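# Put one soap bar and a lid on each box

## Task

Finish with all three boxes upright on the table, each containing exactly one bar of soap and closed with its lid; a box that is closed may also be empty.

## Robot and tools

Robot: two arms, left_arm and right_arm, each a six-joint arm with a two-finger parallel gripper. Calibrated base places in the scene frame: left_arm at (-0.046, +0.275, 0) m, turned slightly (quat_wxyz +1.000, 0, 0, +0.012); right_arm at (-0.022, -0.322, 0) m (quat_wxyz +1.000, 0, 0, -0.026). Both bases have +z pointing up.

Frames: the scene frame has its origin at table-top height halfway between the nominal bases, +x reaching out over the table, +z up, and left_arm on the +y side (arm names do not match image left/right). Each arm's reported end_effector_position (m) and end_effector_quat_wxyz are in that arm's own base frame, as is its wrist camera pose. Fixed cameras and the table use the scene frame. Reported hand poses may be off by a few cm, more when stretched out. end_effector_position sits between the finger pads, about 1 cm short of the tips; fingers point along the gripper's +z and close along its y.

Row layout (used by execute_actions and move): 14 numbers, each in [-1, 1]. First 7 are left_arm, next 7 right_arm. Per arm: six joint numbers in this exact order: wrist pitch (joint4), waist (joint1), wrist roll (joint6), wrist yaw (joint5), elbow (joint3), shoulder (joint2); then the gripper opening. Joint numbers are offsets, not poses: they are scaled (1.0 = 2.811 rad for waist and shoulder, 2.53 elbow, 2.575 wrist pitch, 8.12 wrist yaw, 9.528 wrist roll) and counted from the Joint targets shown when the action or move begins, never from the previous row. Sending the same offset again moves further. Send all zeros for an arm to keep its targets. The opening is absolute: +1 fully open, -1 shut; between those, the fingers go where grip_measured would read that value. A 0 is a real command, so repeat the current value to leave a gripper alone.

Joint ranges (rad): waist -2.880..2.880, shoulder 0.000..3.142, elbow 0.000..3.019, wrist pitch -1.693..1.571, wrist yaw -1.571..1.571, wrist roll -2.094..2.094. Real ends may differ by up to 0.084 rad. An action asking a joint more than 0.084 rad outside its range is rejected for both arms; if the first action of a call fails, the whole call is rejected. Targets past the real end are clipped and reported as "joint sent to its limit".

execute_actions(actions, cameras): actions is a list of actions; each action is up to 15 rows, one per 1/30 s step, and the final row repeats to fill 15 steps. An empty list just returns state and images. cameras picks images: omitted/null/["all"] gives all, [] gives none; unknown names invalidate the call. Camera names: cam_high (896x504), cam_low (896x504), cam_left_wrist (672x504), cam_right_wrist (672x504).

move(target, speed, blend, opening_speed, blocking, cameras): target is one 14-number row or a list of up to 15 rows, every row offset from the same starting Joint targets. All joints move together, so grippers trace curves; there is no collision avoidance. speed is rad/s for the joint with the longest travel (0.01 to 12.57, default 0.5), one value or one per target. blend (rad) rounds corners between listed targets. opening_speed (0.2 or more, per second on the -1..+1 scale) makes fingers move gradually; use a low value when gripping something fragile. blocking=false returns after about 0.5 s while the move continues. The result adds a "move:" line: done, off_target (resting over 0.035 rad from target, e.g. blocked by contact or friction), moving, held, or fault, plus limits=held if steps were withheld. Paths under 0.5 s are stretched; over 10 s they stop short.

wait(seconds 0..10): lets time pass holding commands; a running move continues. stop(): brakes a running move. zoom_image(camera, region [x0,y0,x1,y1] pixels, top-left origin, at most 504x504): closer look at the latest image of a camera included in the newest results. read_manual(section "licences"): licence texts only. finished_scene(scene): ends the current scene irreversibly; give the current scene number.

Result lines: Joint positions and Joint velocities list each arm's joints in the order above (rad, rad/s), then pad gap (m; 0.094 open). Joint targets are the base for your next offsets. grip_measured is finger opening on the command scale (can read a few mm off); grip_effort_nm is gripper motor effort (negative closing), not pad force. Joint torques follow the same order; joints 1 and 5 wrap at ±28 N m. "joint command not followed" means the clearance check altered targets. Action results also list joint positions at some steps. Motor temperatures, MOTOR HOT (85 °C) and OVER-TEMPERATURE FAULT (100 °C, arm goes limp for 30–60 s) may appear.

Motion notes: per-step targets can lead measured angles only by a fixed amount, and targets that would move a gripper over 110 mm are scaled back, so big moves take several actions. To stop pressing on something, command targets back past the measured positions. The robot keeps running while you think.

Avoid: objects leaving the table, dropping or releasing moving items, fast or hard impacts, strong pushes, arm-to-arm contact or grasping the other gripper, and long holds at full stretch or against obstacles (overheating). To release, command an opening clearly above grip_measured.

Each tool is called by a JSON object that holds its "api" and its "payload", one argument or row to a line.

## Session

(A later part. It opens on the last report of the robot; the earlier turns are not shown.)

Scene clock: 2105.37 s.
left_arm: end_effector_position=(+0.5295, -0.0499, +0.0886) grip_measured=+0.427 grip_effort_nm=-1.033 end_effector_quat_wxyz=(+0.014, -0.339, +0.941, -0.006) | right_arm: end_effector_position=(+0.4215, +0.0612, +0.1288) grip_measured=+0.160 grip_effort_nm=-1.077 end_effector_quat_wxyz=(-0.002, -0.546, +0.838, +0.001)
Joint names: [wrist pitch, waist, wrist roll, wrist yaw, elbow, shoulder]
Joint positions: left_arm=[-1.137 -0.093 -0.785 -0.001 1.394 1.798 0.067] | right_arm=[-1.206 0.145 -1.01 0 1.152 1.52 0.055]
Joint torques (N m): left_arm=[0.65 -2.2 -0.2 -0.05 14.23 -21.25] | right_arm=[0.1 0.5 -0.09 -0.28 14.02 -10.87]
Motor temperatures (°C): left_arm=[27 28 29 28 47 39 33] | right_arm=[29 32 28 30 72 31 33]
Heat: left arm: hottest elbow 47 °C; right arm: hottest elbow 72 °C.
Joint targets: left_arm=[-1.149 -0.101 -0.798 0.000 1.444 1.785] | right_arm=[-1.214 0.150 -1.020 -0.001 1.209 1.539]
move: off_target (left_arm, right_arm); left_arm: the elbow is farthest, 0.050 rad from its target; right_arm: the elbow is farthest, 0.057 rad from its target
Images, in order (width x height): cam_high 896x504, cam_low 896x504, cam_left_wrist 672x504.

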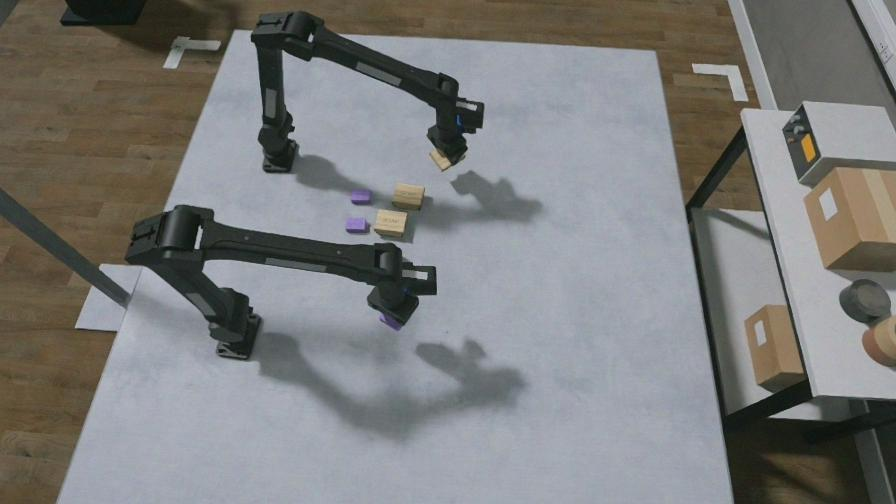

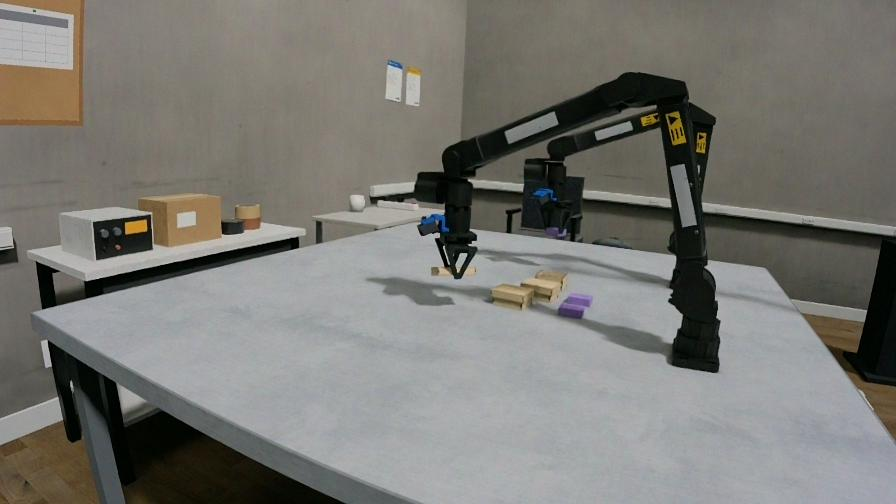

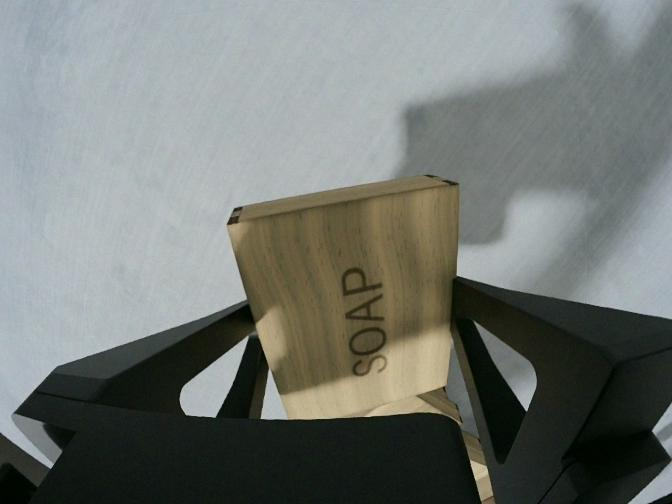

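{"api": "move", "payload": {
  "target": [
    [0.0722,0,0,0,-0.0549,0.0417,0.34,0.0489,0,0,0,-0.1383,-0.0904,0.05],
    [0.0722,0,0,0,-0.0549,0.0417,0.85,0.0489,0,0,0,-0.1383,-0.0904,0.05]
  ],
  "speed": 0.3,
  "opening_speed": 0.3,
  "cameras": ["cam_low","cam_left_wrist"]
}}

{"api": "zoom_image", "payload": {
  "camera": "cam_low",
  "region": [420, 230, 590, 320]
}}

Scene clock: 2130.90 s.
left_arm: end_effector_position=(+0.5299, -0.0499, +0.0223) grip_measured=+0.847 grip_effort_nm=0.120 end_effector_quat_wxyz=(+0.016, -0.339, +0.941, -0.007) | right_arm: end_effector_position=(+0.3416, +0.0495, +0.1105) grip_measured=+0.160 grip_effort_nm=-1.082 end_effector_quat_wxyz=(+0.022, -0.546, +0.838, -0.010)
Joint names: [wrist pitch, waist, wrist roll, wrist yaw, elbow, shoulder]
Joint positions: left_arm=[-0.976 -0.093 -0.785 -0.001 1.315 1.876 0.087] | right_arm=[-1.097 0.145 -1.01 0 0.873 1.298 0.055]
Joint torques (N m): left_arm=[1.68 -2.2 -0.21 -0.05 8.02 -18.2] | right_arm=[0.81 0.44 -0.08 -0.28 7.95 -9.7]
Motor temperatures (°C): left_arm=[27 28 29 28 48 38 33] | right_arm=[29 32 28 30 70 32 33]
Heat: left arm: hottest elbow 48 °C; right arm: hottest elbow 70 °C.
Joint targets: left_arm=[-0.964 -0.101 -0.798 0.000 1.305 1.903] | right_arm=[-1.088 0.150 -1.020 -0.001 0.860 1.285]
move: done
Images, in order (width x height): cam_low 896x504, cam_left_wrist 672x504.

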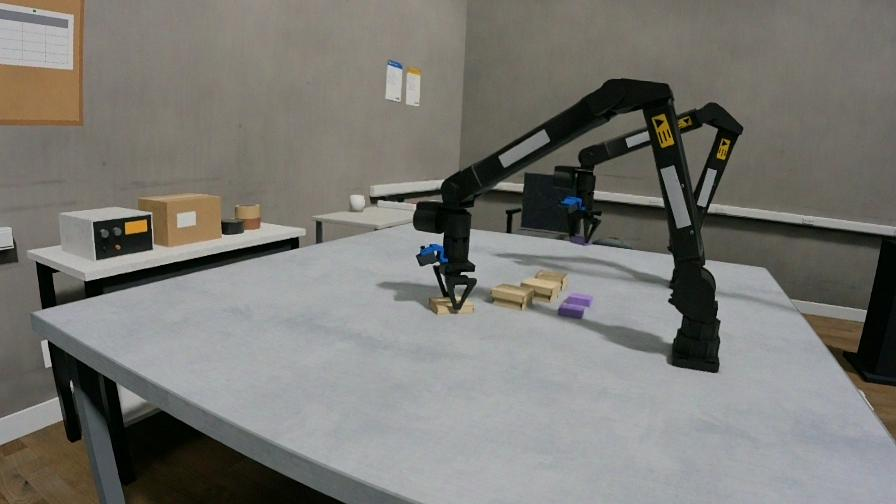

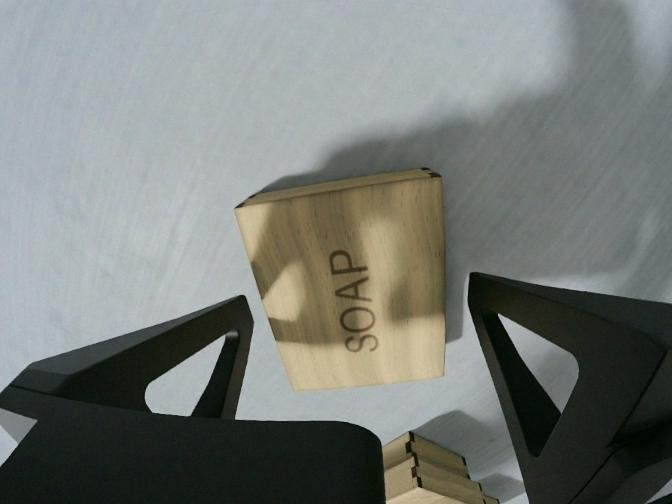

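Scaled by 2.965 from the camera's 896x504 image, which has a finer 1280x720 frame.

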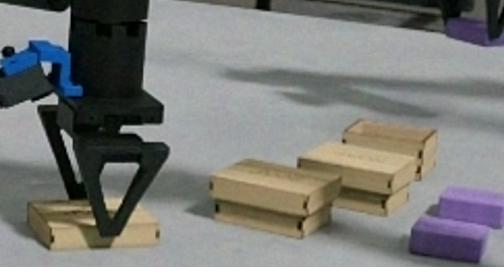

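{"api": "move", "payload": {
  "target": [
    [0.007,0,0,0,-0.0036,0.0032,0.85,0,0,0,0,0,0,0.05],
    [0.007,0,0,0,-0.0036,0.0032,0.28,0,0,0,0,0,0,0.05]
  ],
  "speed": 0.1,
  "opening_speed": 0.4,
  "cameras": ["cam_low","cam_left_wrist"]
}}

{"api": "zoom_image", "payload": {
  "camera": "cam_left_wrist",
  "region": [200, 140, 500, 430]
}}

Scene clock: 2152.90 s.
left_arm: end_effector_position=(+0.5305, -0.0500, +0.0180) grip_measured=+0.403 grip_effort_nm=-1.013 end_effector_quat_wxyz=(+0.018, -0.339, +0.941, -0.008) | right_arm: end_effector_position=(+0.3416, +0.0495, +0.1105) grip_measured=+0.160 grip_effort_nm=-1.072 end_effector_quat_wxyz=(+0.022, -0.546, +0.838, -0.010)
Joint names: [wrist pitch, waist, wrist roll, wrist yaw, elbow, shoulder]
Joint positions: left_arm=[-0.958 -0.093 -0.785 -0.001 1.308 1.88 0.066] | right_arm=[-1.097 0.145 -1.01 0 0.873 1.298 0.055]
Joint torques (N m): left_arm=[1.69 -2.2 -0.2 -0.05 7.8 -17.79] | right_arm=[0.81 0.44 -0.08 -0.28 7.97 -9.7]
Motor temperatures (°C): left_arm=[27 28 29 28 47 39 32] | right_arm=[29 32 28 30 63 32 33]
Heat: left arm: hottest elbow 47 °C; right arm: hottest elbow 63 °C.
Joint targets: left_arm=[-0.945 -0.101 -0.798 0.000 1.296 1.911] | right_arm=[-1.088 0.150 -1.020 -0.001 0.860 1.285]
move: done
Images, in order (width x height): cam_low 896x504, cam_left_wrist 672x504.

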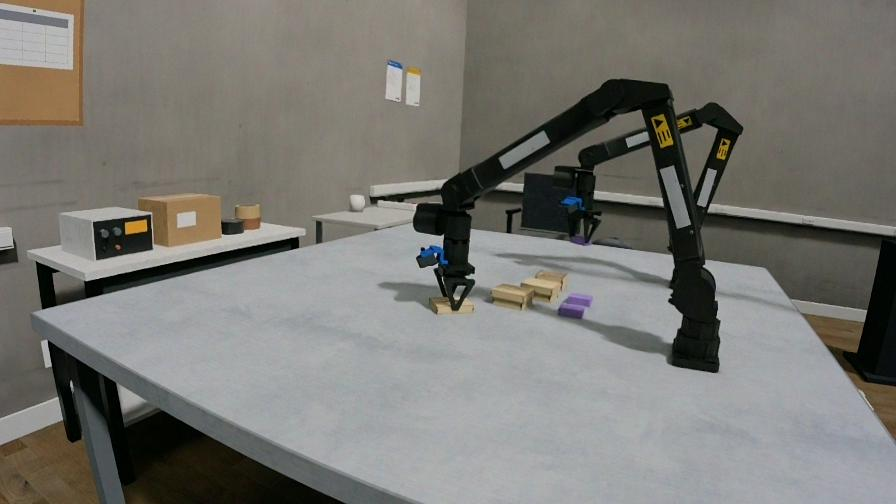

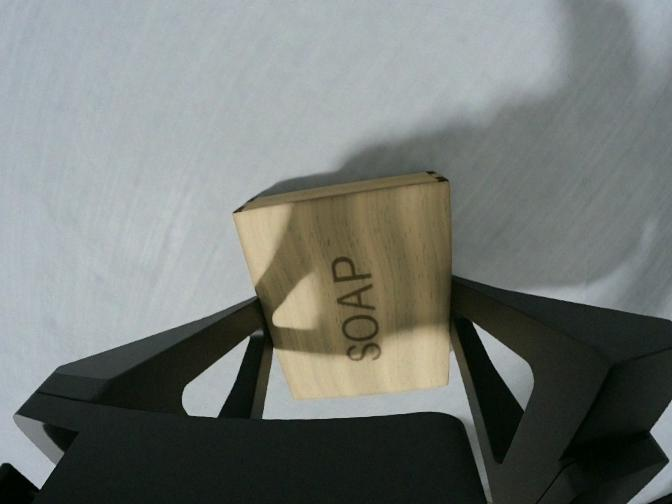

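Scaled by 1.680 from the camera's 672x504 image, which has a finer 960x720 frame.

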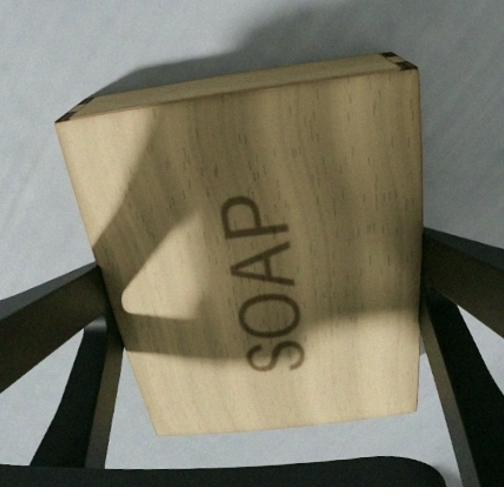

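{"api": "move", "payload": {
  "target": [
    [0,0,0,0,0.0213,-0.0153,0.28,0,0,0,0,0,0,0.05],
    [-0.0734,0,0,0,0.0561,-0.0466,0.28,-0.0489,0.1245,0,0,0.138,0.0904,0.05]
  ],
  "speed": [0.2,0.5],
  "cameras": ["cam_low","cam_right_wrist"]
}}

{"api": "zoom_image", "payload": {
  "camera": "cam_right_wrist",
  "region": [200, 40, 500, 400]
}}

{"api": "zoom_image", "payload": {
  "camera": "cam_low",
  "region": [525, 250, 575, 300]
}}

Scene clock: 2179.17 s.
left_arm: end_effector_position=(+0.5304, -0.0499, +0.0880) grip_measured=+0.401 grip_effort_nm=-1.033 end_effector_quat_wxyz=(+0.019, -0.339, +0.941, -0.008) | right_arm: end_effector_position=(+0.3738, +0.2040, +0.1285) grip_measured=+0.160 grip_effort_nm=-1.082 end_effector_quat_wxyz=(+0.002, +0.685, -0.728, -0.001)
Joint names: [wrist pitch, waist, wrist roll, wrist yaw, elbow, shoulder]
Joint positions: left_arm=[-1.123 -0.093 -0.785 -0.001 1.387 1.794 0.066] | right_arm=[-1.206 0.5 -1.01 -0.001 1.151 1.52 0.055]
Joint torques (N m): left_arm=[0.73 -2.14 -0.2 -0.05 14.37 -20.95] | right_arm=[0.06 -0.03 -0.09 -0.24 13.98 -10.87]
Motor temperatures (°C): left_arm=[27 28 29 28 47 40 33] | right_arm=[29 32 28 30 60 32 33]
Heat: left arm: hottest elbow 47 °C; right arm: hottest elbow 60 °C.
Joint targets: left_arm=[-1.135 -0.101 -0.798 0.000 1.438 1.781] | right_arm=[-1.214 0.500 -1.020 -0.001 1.209 1.540]
move: off_target (left_arm, right_arm); left_arm: the elbow is farthest, 0.051 rad from its target; right_arm: the elbow is farthest, 0.058 rad from its target
Images, in order (width x height): cam_low 896x504, cam_right_wrist 672x504.

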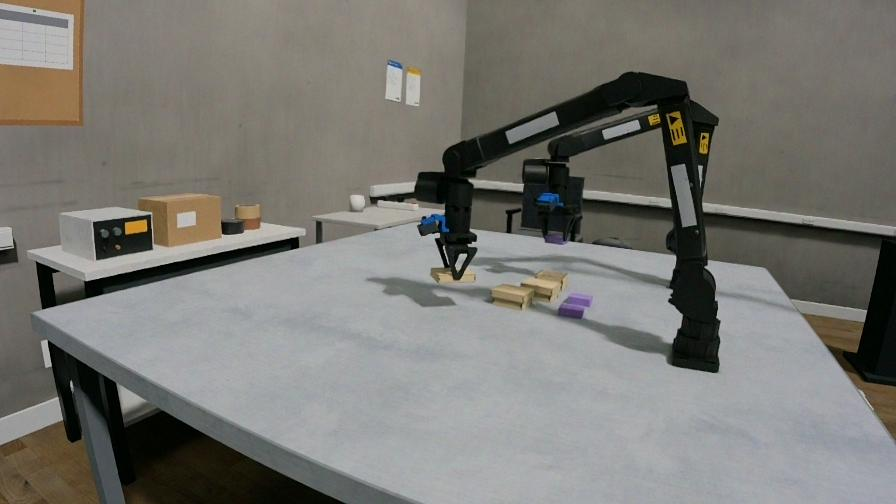

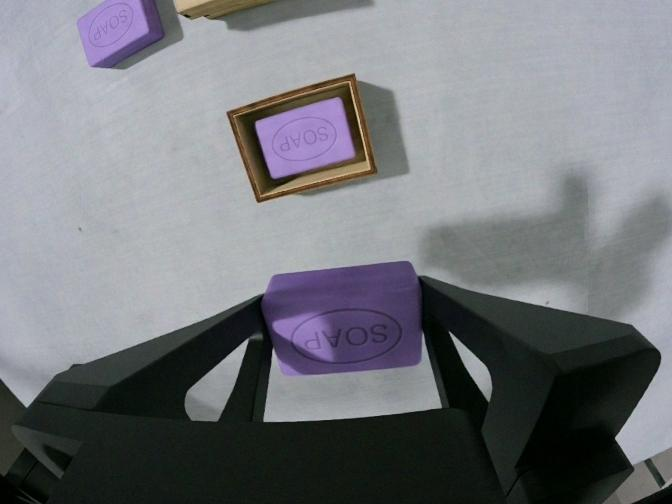

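Scaled by 1.400 from the camera's 672x504 image, which has a finer 960x720 frame.

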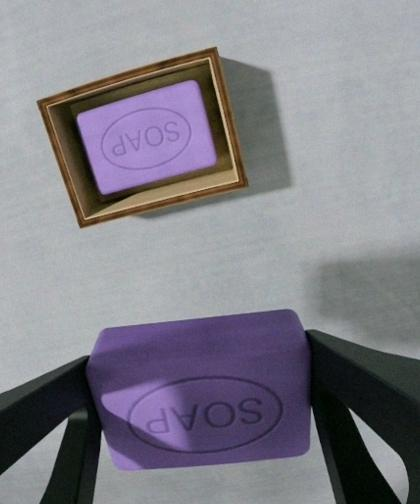

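Scaled by 10.080 from the camera's 896x504 image, which has a finer 1280x720 frame.

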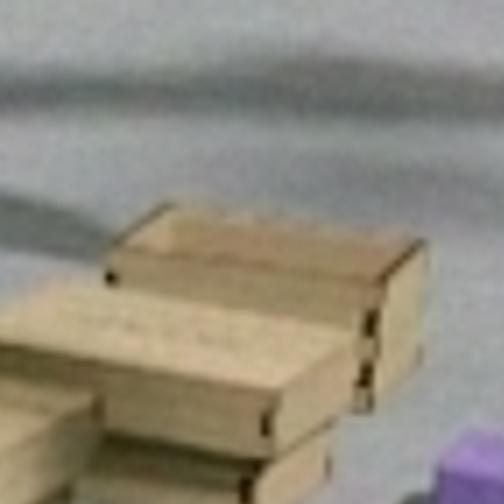

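{"api": "move", "payload": {
  "target": [
    [0,0,0,0,0,0,0.28,0,-0.1245,0,0,0,0,0.05],
    [0,-0.2576,0.00624,0,0,0,0.28,0,-0.1245,0,0,0,0,0.05]
  ],
  "speed": [0.8,0.8],
  "cameras": []
}}

{"api": "move", "payload": {
  "target": [
    [0,0.0164,0,0,0,0,0.28,0,0,0,0,0,0,0.05],
    [0.0412,0.0164,0,0,-0.046,0.0229,0.28,0,0,0,0,0,0,0.05]
  ],
  "speed": [0.1,0.12],
  "cameras": ["cam_low","cam_right_wrist"]
}}

{"api": "zoom_image", "payload": {
  "camera": "cam_low",
  "region": [525, 250, 575, 300]
}}

{"api": "zoom_image", "payload": {
  "camera": "cam_right_wrist",
  "region": [30, 0, 210, 110]
}}

Scene clock: 2218.47 s.
left_arm: end_effector_position=(+0.3572, -0.3951, +0.0880) grip_measured=+0.401 grip_effort_nm=-1.038 end_effector_quat_wxyz=(+0.014, +0.041, +0.999, -0.014) | right_arm: end_effector_position=(+0.4213, +0.0611, +0.1285) grip_measured=+0.160 grip_effort_nm=-1.072 end_effector_quat_wxyz=(-0.002, -0.546, +0.838, +0.001)
Joint names: [wrist pitch, waist, wrist roll, wrist yaw, elbow, shoulder]
Joint positions: left_arm=[-1.123 -0.835 -0.752 0 1.387 1.794 0.066] | right_arm=[-1.206 0.145 -1.01 0 1.151 1.52 0.055]
Joint torques (N m): left_arm=[0.69 -0.73 0.04 -0.07 14.37 -21.25] | right_arm=[0.1 0.5 -0.08 -0.28 14 -10.87]
Motor temperatures (°C): left_arm=[27 28 29 28 53 38 33] | right_arm=[29 32 28 30 69 31 33]
Heat: left arm: hottest elbow 53 °C; right arm: hottest elbow 69 °C.
Joint targets: left_arm=[-1.135 -0.825 -0.738 0.000 1.438 1.781] | right_arm=[-1.214 0.150 -1.020 -0.001 1.209 1.540]
move: off_target (left_arm, right_arm); left_arm: the elbow is farthest, 0.051 rad from its target; right_arm: the elbow is farthest, 0.058 rad from its target
No camera images: "cameras" was empty.

Scene clock: 2220.47 s.
left_arm: end_effector_position=(+0.3732, -0.3738, +0.0555) grip_measured=+0.401 grip_effort_nm=-1.038 end_effector_quat_wxyz=(+0.014, +0.017, +1.000, -0.014) | right_arm: end_effector_position=(+0.4213, +0.0611, +0.1285) grip_measured=+0.160 grip_effort_nm=-1.087 end_effector_quat_wxyz=(-0.002, -0.546, +0.838, +0.001)
Joint names: [wrist pitch, waist, wrist roll, wrist yaw, elbow, shoulder]
Joint positions: left_arm=[-1.042 -0.785 -0.752 0 1.331 1.821 0.066] | right_arm=[-1.206 0.145 -1.01 0 1.151 1.52 0.055]
Joint torques (N m): left_arm=[1.7 -1.03 0.09 -0.08 8.46 -18.08] | right_arm=[0.1 0.44 -0.08 -0.28 13.98 -10.87]
Motor temperatures (°C): left_arm=[27 28 29 28 52 38 33] | right_arm=[29 32 28 30 70 31 33]
Heat: left arm: hottest elbow 52 °C; right arm: hottest elbow 70 °C.
Joint targets: left_arm=[-1.028 -0.779 -0.738 0.000 1.322 1.845] | right_arm=[-1.214 0.150 -1.020 -0.001 1.209 1.540]
move: off_target (right_arm); right_arm: the elbow is farthest, 0.058 rad from its target
Images, in order (width x height): cam_low 896x504, cam_right_wrist 672x504.

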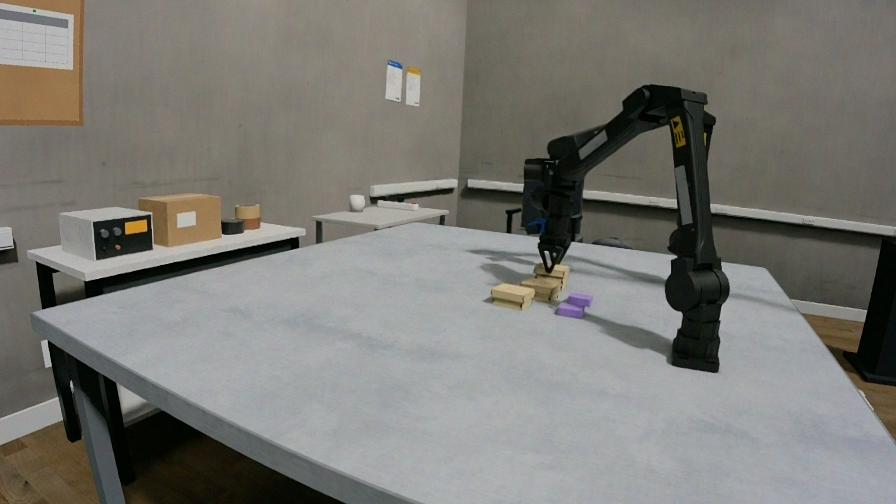

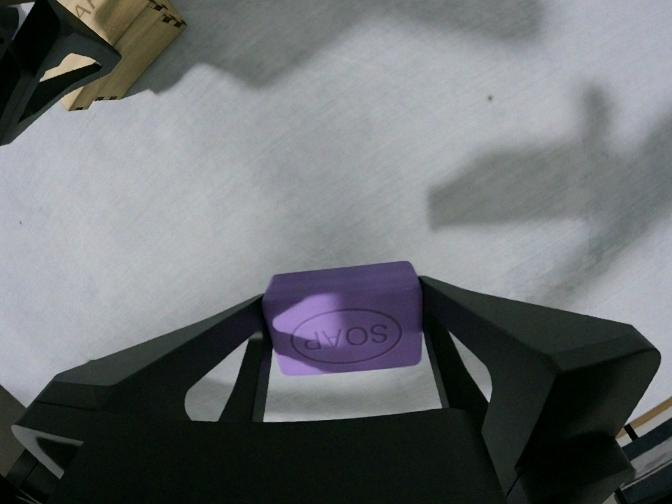

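Scaled by 10.080 from the camera's 896x504 image, which has a finer 1280x720 frame.

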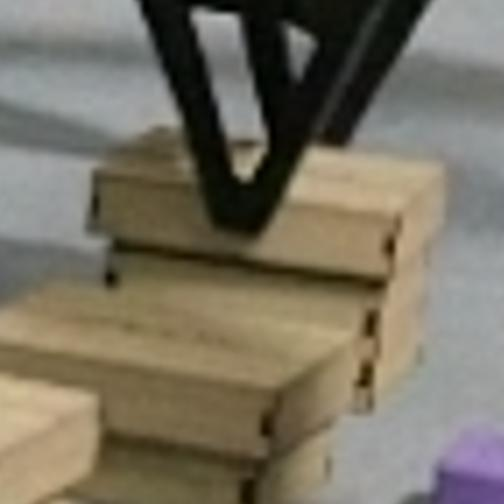

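Scaled by 2.800 from the camera's 672x504 image, which has a finer 960x720 frame.

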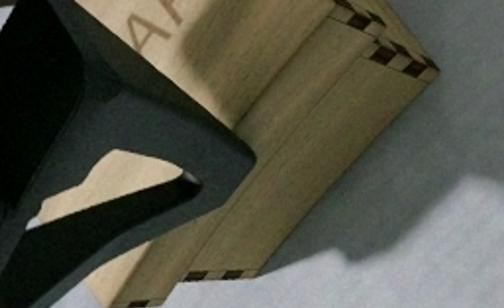

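{"api": "move", "payload": {
  "target": [0.0056,0.0007,0,0,-0.004,0.0016,0.28,0,0,0,0,0,0,0.05],
  "speed": 0.05,
  "cameras": ["cam_low","cam_right_wrist"]
}}

{"api": "zoom_image", "payload": {
  "camera": "cam_low",
  "region": [525, 250, 575, 300]
}}

{"api": "zoom_image", "payload": {
  "camera": "cam_right_wrist",
  "region": [30, 0, 210, 110]
}}

Scene clock: 2237.87 s.
left_arm: end_effector_position=(+0.3734, -0.3739, +0.0531) grip_measured=+0.401 grip_effort_nm=-1.033 end_effector_quat_wxyz=(+0.017, +0.017, +1.000, -0.016) | right_arm: end_effector_position=(+0.4213, +0.0611, +0.1285) grip_measured=+0.160 grip_effort_nm=-1.072 end_effector_quat_wxyz=(-0.002, -0.546, +0.838, +0.001)
Joint names: [wrist pitch, waist, wrist roll, wrist yaw, elbow, shoulder]
Joint positions: left_arm=[-1.028 -0.785 -0.752 0 1.324 1.821 0.066] | right_arm=[-1.206 0.145 -1.01 0 1.151 1.52 0.055]
Joint torques (N m): left_arm=[1.81 -0.85 0.1 -0.08 8.16 -18.14] | right_arm=[0.09 0.5 -0.09 -0.28 14 -10.87]
Motor temperatures (°C): left_arm=[27 28 29 28 50 39 33] | right_arm=[29 32 28 30 71 31 33]
Heat: left arm: hottest elbow 50 °C; right arm: hottest elbow 71 °C.
Joint targets: left_arm=[-1.014 -0.777 -0.739 0.000 1.311 1.849] | right_arm=[-1.214 0.150 -1.020 -0.001 1.209 1.540]
move: off_target (right_arm); right_arm: the elbow is farthest, 0.058 rad from its target
Images, in order (width x height): cam_low 896x504, cam_right_wrist 672x504.

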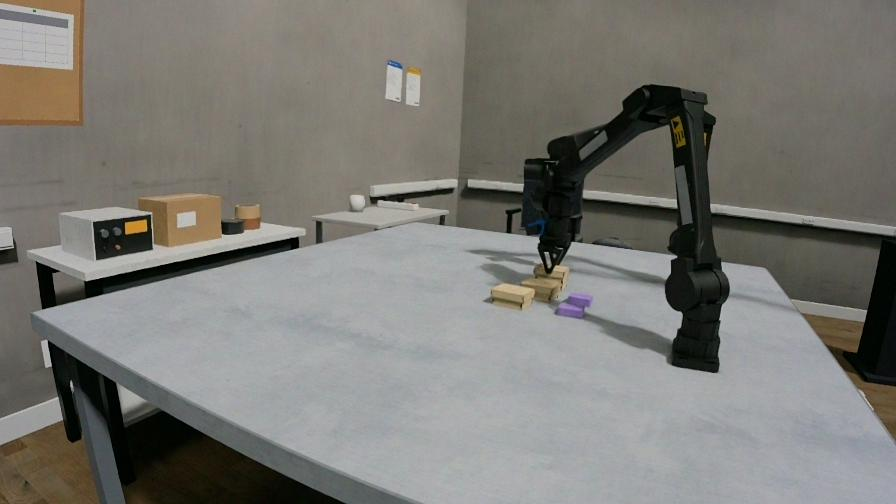

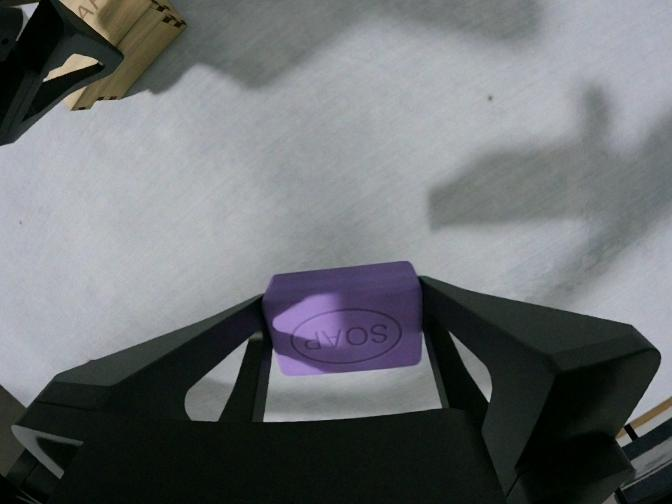

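Scaled by 10.080 from the camera's 896x504 image, which has a finer 1280x720 frame.

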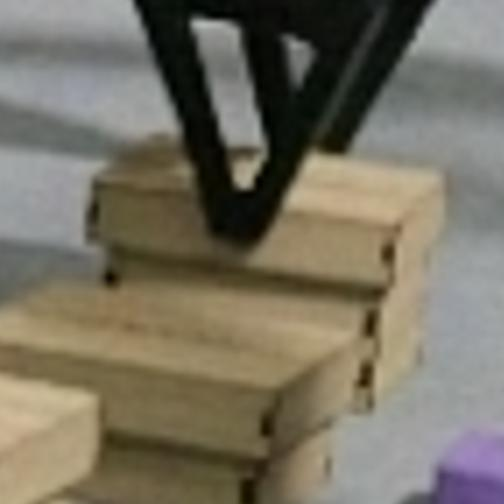

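Scaled by 2.800 from the camera's 672x504 image, which has a finer 960x720 frame.

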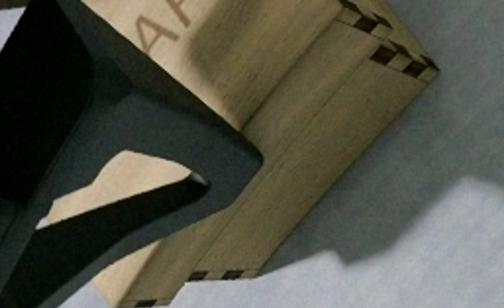

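{"api": "move", "payload": {
  "target": [0,0.0021,0,0,-0.0022,0.001,0.28,0,0,0,0,0,0,0.05],
  "speed": 0.05,
  "cameras": ["cam_low","cam_right_wrist"]
}}

{"api": "zoom_image", "payload": {
  "camera": "cam_low",
  "region": [525, 250, 575, 300]
}}

{"api": "zoom_image", "payload": {
  "camera": "cam_right_wrist",
  "region": [30, 0, 210, 110]
}}

Scene clock: 2246.87 s.
left_arm: end_effector_position=(+0.3737, -0.3734, +0.0529) grip_measured=+0.401 grip_effort_nm=-1.038 end_effector_quat_wxyz=(+0.017, +0.016, +1.000, -0.016) | right_arm: end_effector_position=(+0.4213, +0.0611, +0.1285) grip_measured=+0.160 grip_effort_nm=-1.072 end_effector_quat_wxyz=(-0.002, -0.546, +0.838, +0.001)
Joint names: [wrist pitch, waist, wrist roll, wrist yaw, elbow, shoulder]
Joint positions: left_arm=[-1.028 -0.784 -0.751 0 1.323 1.821 0.066] | right_arm=[-1.206 0.145 -1.01 0 1.151 1.52 0.055]
Joint torques (N m): left_arm=[1.73 -0.56 0.09 -0.08 7.71 -17.2] | right_arm=[0.1 0.5 -0.08 -0.29 13.98 -10.87]
Motor temperatures (°C): left_arm=[27 28 29 28 49 39 33] | right_arm=[29 32 28 30 71 31 33]
Heat: left arm: hottest elbow 49 °C; right arm: hottest elbow 71 °C.
Joint targets: left_arm=[-1.014 -0.771 -0.738 0.000 1.306 1.852] | right_arm=[-1.214 0.150 -1.020 -0.001 1.209 1.540]
move: off_target (right_arm); right_arm: the elbow is farthest, 0.058 rad from its target
Images, in order (width x height): cam_low 896x504, cam_right_wrist 672x504.

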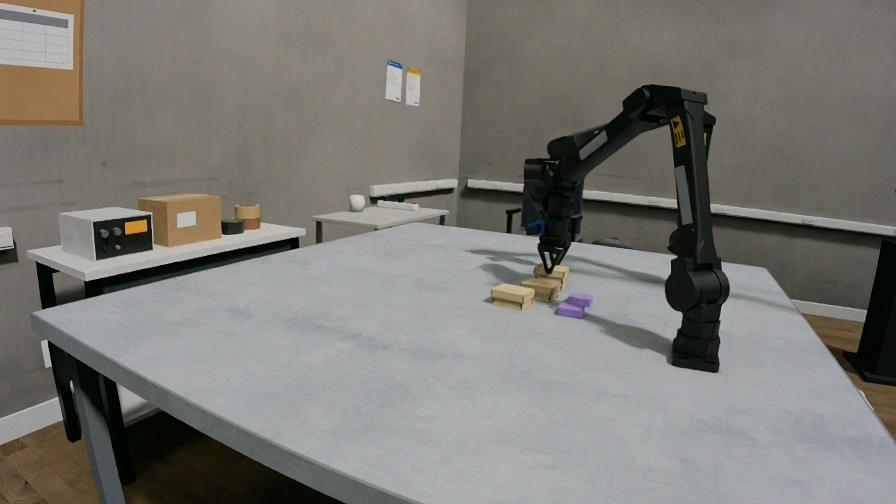

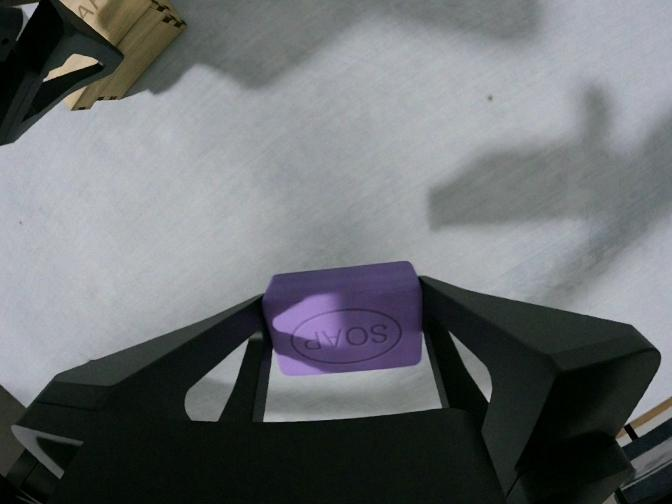

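Scaled by 10.080 from the camera's 896x504 image, which has a finer 1280x720 frame.

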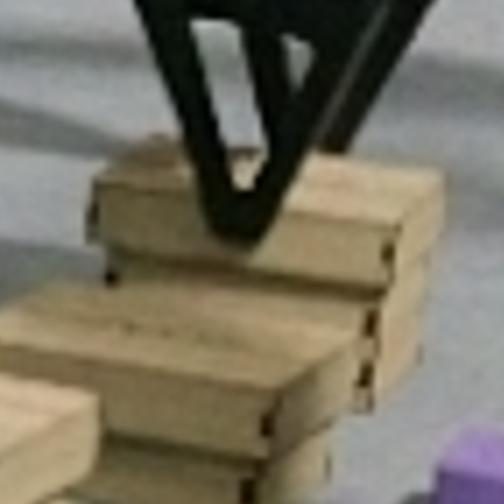

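Scaled by 2.800 from the camera's 672x504 image, which has a finer 960x720 frame.

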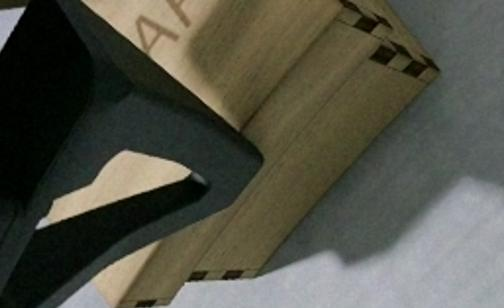

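{"api": "move", "payload": {
  "target": [0,0,0,0,0,0,0.75,0,0,0,0,0,0,0.05],
  "opening_speed": 0.25,
  "cameras": ["cam_low","cam_right_wrist","cam_left_wrist"]
}}

{"api": "zoom_image", "payload": {
  "camera": "cam_low",
  "region": [525, 250, 575, 300]
}}

{"api": "zoom_image", "payload": {
  "camera": "cam_right_wrist",
  "region": [30, 0, 210, 110]
}}

Scene clock: 2256.70 s.
left_arm: end_effector_position=(+0.3725, -0.3716, +0.0507) grip_measured=+0.747 grip_effort_nm=0.120 end_effector_quat_wxyz=(+0.015, +0.016, +1.000, -0.014) | right_arm: end_effector_position=(+0.4213, +0.0611, +0.1285) grip_measured=+0.160 grip_effort_nm=-1.077 end_effector_quat_wxyz=(-0.002, -0.546, +0.838, +0.001)
Joint names: [wrist pitch, waist, wrist roll, wrist yaw, elbow, shoulder]
Joint positions: left_arm=[-1.026 -0.783 -0.751 0 1.318 1.821 0.082] | right_arm=[-1.206 0.145 -1.01 0 1.151 1.52 0.055]
Joint torques (N m): left_arm=[1.68 -0.56 0.09 -0.08 8.17 -17.2] | right_arm=[0.09 0.5 -0.09 -0.28 13.98 -10.87]
Motor temperatures (°C): left_arm=[27 28 29 28 49 38 33] | right_arm=[29 32 28 30 72 31 33]
Heat: left arm: hottest elbow 49 °C; right arm: hottest elbow 72 °C.
Joint targets: left_arm=[-1.014 -0.771 -0.738 0.000 1.306 1.852] | right_arm=[-1.214 0.150 -1.020 -0.001 1.209 1.540]
move: off_target (right_arm); right_arm: the elbow is farthest, 0.058 rad from its target
Images, in order (width x height): cam_low 896x504, cam_left_wrist 672x504, cam_right_wrist 672x504.

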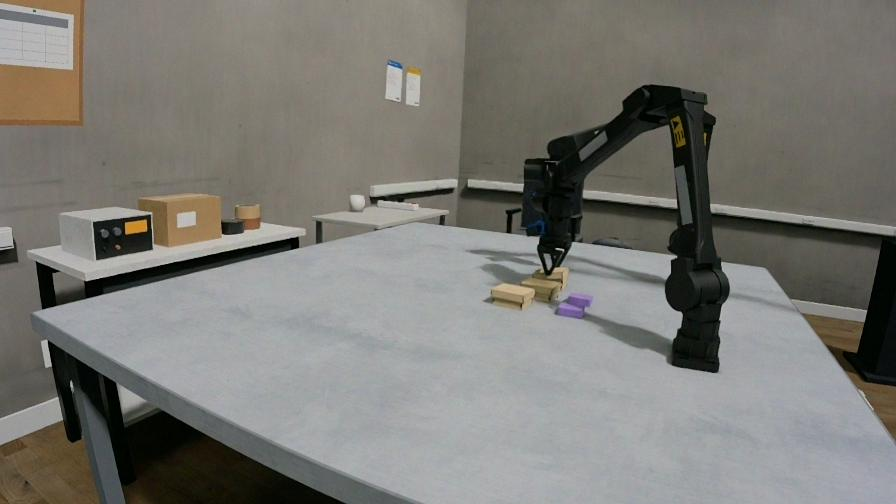

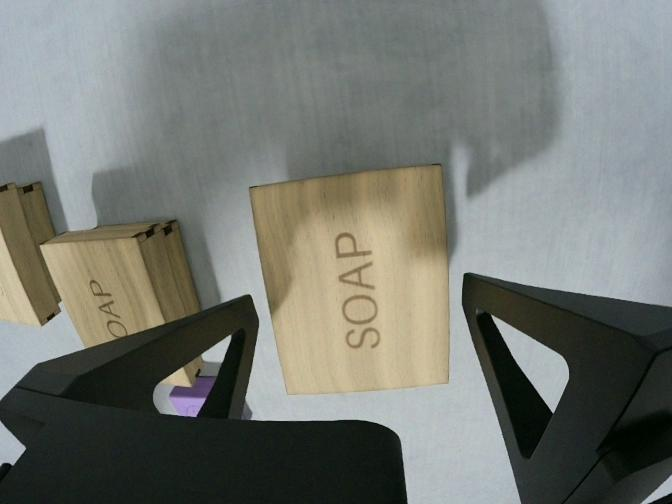

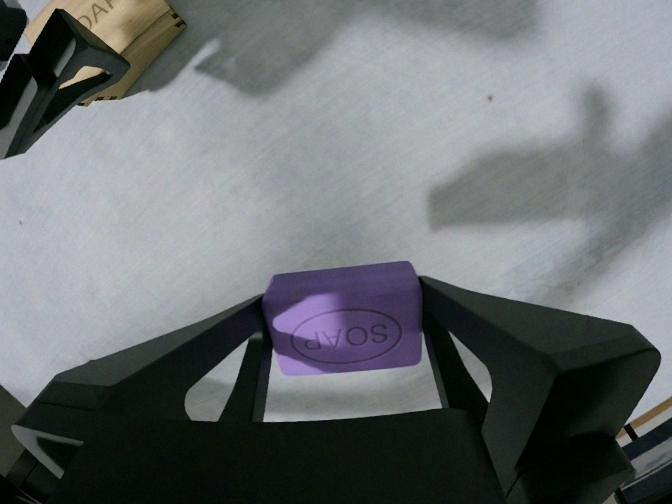

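Scaled by 10.080 from the camera's 896x504 image, which has a finer 1280x720 frame.

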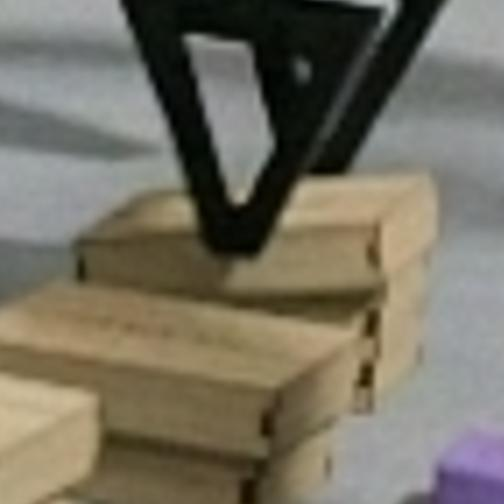

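Scaled by 2.800 from the camera's 672x504 image, which has a finer 960x720 frame.

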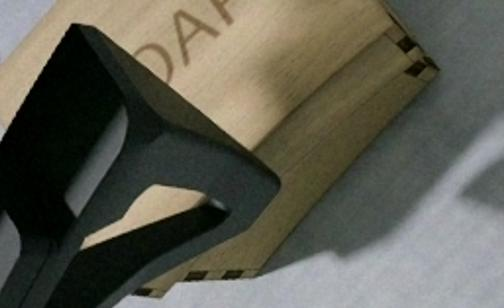

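{"api": "move", "payload": {
  "target": [
    [0.0089,0,0,0,-0.0038,0.0036,0.75,0,0,0,0,0,0,0.05],
    [0.0089,0,0,0,-0.0038,0.0036,0.3,0,0,0,0,0,0,0.05],
    [0.0008,0,0,0,0.017,-0.011,0.3,0,0,0,0,0,0,0.05],
    [-0.0206,0,0,0,0.03,-0.0217,0.3,0,0,0,0,0,0,0.05]
  ],
  "speed": 0.1,
  "opening_speed": 0.4,
  "cameras": ["cam_low","cam_right_wrist","cam_left_wrist"]
}}

{"api": "zoom_image", "payload": {
  "camera": "cam_low",
  "region": [525, 250, 575, 300]
}}

{"api": "zoom_image", "payload": {
  "camera": "cam_right_wrist",
  "region": [30, 0, 210, 110]
}}

Scene clock: 2307.03 s.
left_arm: end_effector_position=(+0.3721, -0.3709, +0.0613) grip_measured=+0.410 grip_effort_nm=-1.033 end_effector_quat_wxyz=(+0.014, +0.016, +1.000, -0.013) | right_arm: end_effector_position=(+0.4213, +0.0611, +0.1285) grip_measured=+0.160 grip_effort_nm=-1.077 end_effector_quat_wxyz=(-0.002, -0.546, +0.838, +0.001)
Joint names: [wrist pitch, waist, wrist roll, wrist yaw, elbow, shoulder]
Joint positions: left_arm=[-1.055 -0.783 -0.751 0 1.331 1.808 0.066] | right_arm=[-1.206 0.145 -1.01 0 1.151 1.52 0.055]
Joint torques (N m): left_arm=[0.72 -0.56 0.09 -0.08 13.96 -21.6] | right_arm=[0.1 0.5 -0.08 -0.29 13.98 -10.87]
Motor temperatures (°C): left_arm=[27 28 29 28 46 38 32] | right_arm=[29 32 28 30 73 31 33]
Heat: left arm: hottest elbow 46 °C; right arm: hottest elbow 73 °C.
Joint targets: left_arm=[-1.067 -0.771 -0.738 0.000 1.382 1.791] | right_arm=[-1.214 0.150 -1.020 -0.001 1.209 1.540]
move: off_target (left_arm, right_arm); left_arm: the elbow is farthest, 0.051 rad from its target; right_arm: the elbow is farthest, 0.058 rad from its target
Images, in order (width x height): cam_low 896x504, cam_left_wrist 672x504, cam_right_wrist 672x504.

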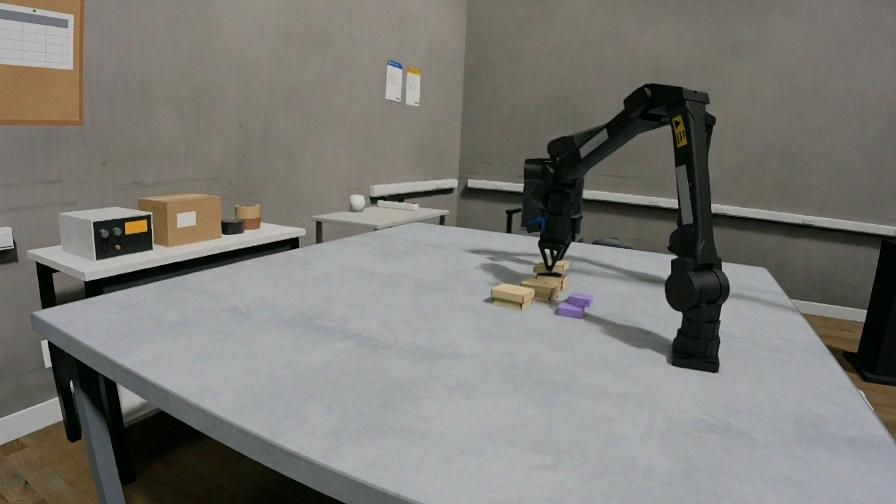

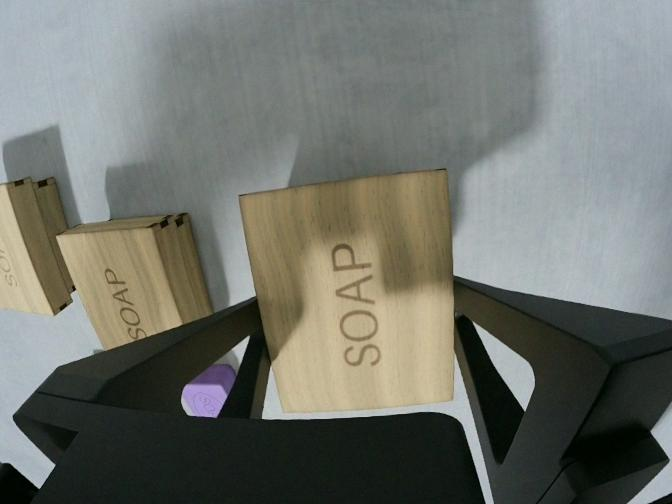

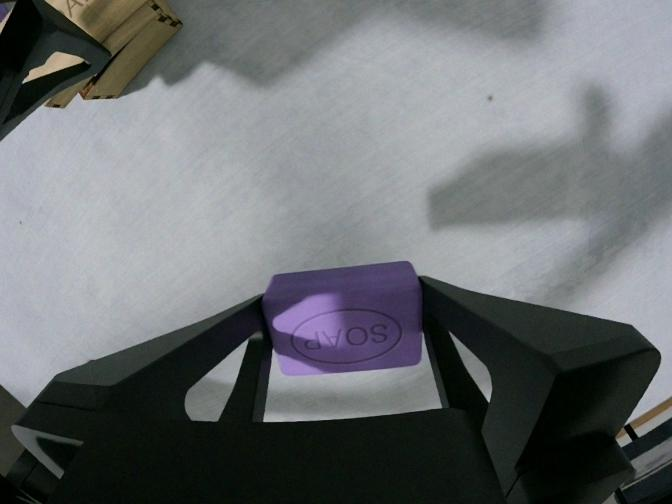

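Scaled by 10.080 from the camera's 896x504 image, which has a finer 1280x720 frame.

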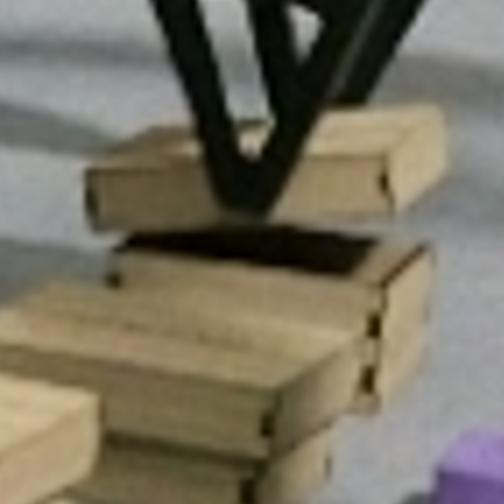

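Scaled by 2.800 from the camera's 672x504 image, which has a finer 960x720 frame.

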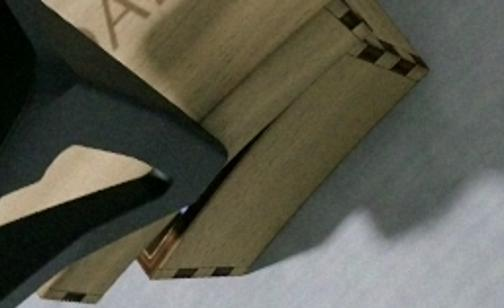

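{"api": "move", "payload": {
  "target": [
    [0,-0.0096,0,0,0,0,0.3,0,0,0,0,0,0,0.05],
    [0.0225,-0.0096,0,0,-0.0332,0.0185,0.3,0,0,0,0,0,0,0.05]
  ],
  "speed": 0.08,
  "cameras": ["cam_low","cam_right_wrist","cam_left_wrist"]
}}

{"api": "zoom_image", "payload": {
  "camera": "cam_low",
  "region": [525, 250, 575, 300]
}}

{"api": "zoom_image", "payload": {
  "camera": "cam_right_wrist",
  "region": [30, 0, 210, 110]
}}

Scene clock: 2331.97 s.
left_arm: end_effector_position=(+0.3717, -0.3729, +0.0561) grip_measured=+0.410 grip_effort_nm=-1.038 end_effector_quat_wxyz=(+0.019, +0.018, +0.999, -0.018) | right_arm: end_effector_position=(+0.4213, +0.0611, +0.1285) grip_measured=+0.160 grip_effort_nm=-1.082 end_effector_quat_wxyz=(-0.002, -0.546, +0.838, +0.001)
Joint names: [wrist pitch, waist, wrist roll, wrist yaw, elbow, shoulder]
Joint positions: left_arm=[-1.024 -0.786 -0.75 -0.001 1.315 1.809 0.066] | right_arm=[-1.206 0.145 -1.01 0 1.151 1.52 0.055]
Joint torques (N m): left_arm=[1.78 -2.37 0.09 -0.05 7.77 -16.62] | right_arm=[0.12 0.5 -0.08 -0.28 14 -10.87]
Motor temperatures (°C): left_arm=[27 28 29 28 50 38 33] | right_arm=[29 32 28 30 73 31 33]
Heat: left arm: hottest elbow 50 °C; right arm: hottest elbow 73 °C.
Joint targets: left_arm=[-1.009 -0.798 -0.739 0.000 1.298 1.843] | right_arm=[-1.214 0.150 -1.020 -0.001 1.209 1.540]
move: off_target (right_arm); right_arm: the elbow is farthest, 0.058 rad from its target
Images, in order (width x height): cam_low 896x504, cam_left_wrist 672x504, cam_right_wrist 672x504.

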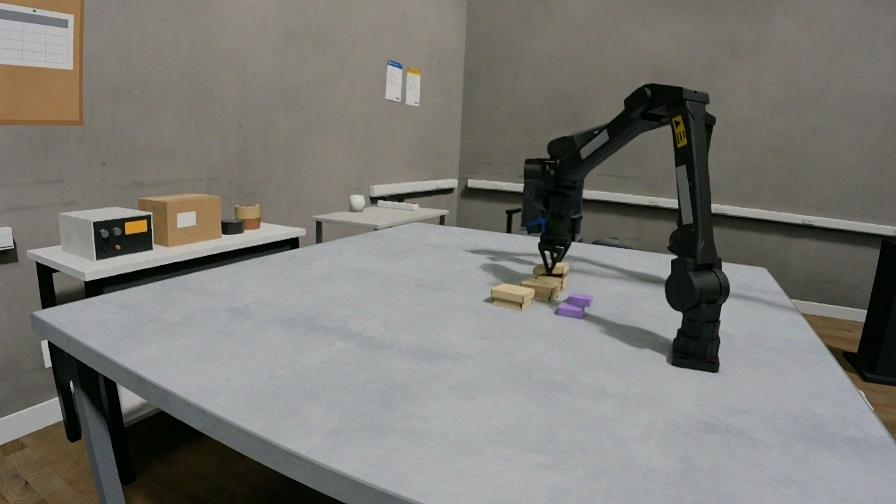

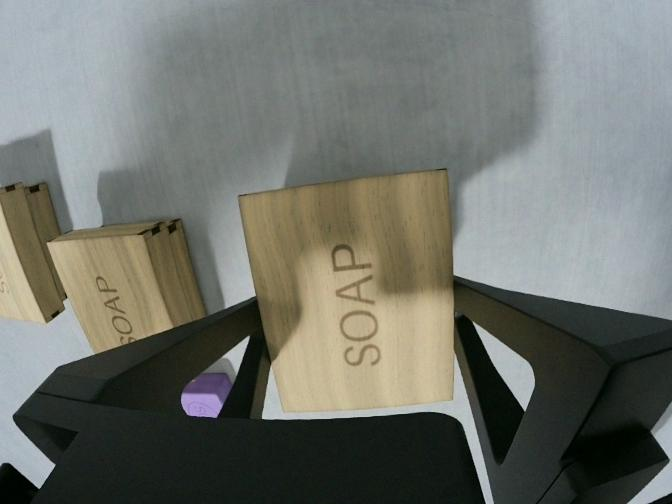

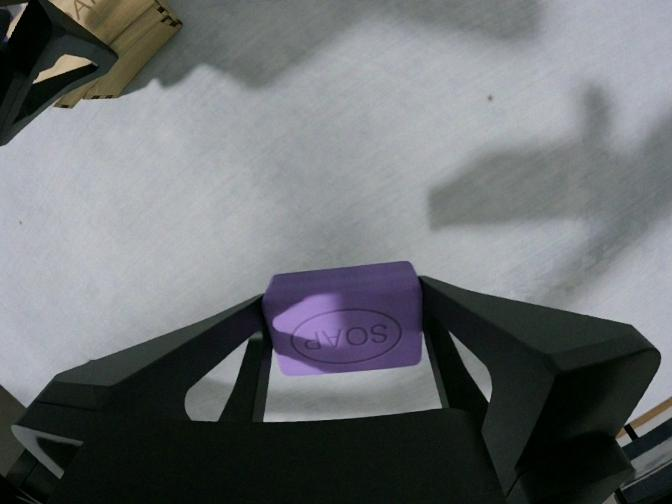

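Scaled by 10.080 from the camera's 896x504 image, which has a finer 1280x720 frame.

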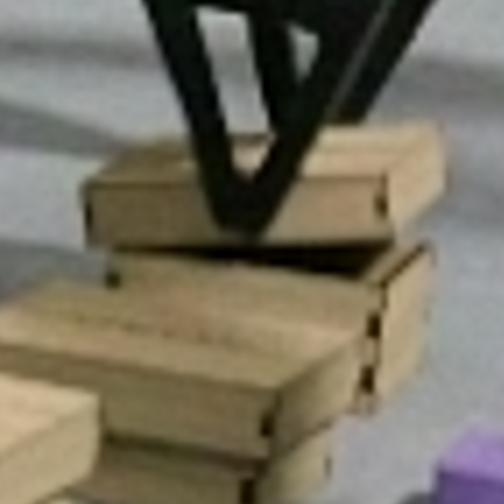

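Scaled by 2.800 from the camera's 672x504 image, which has a finer 960x720 frame.

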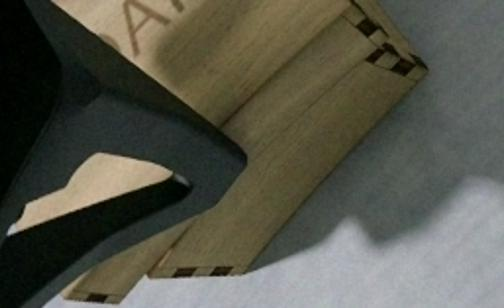

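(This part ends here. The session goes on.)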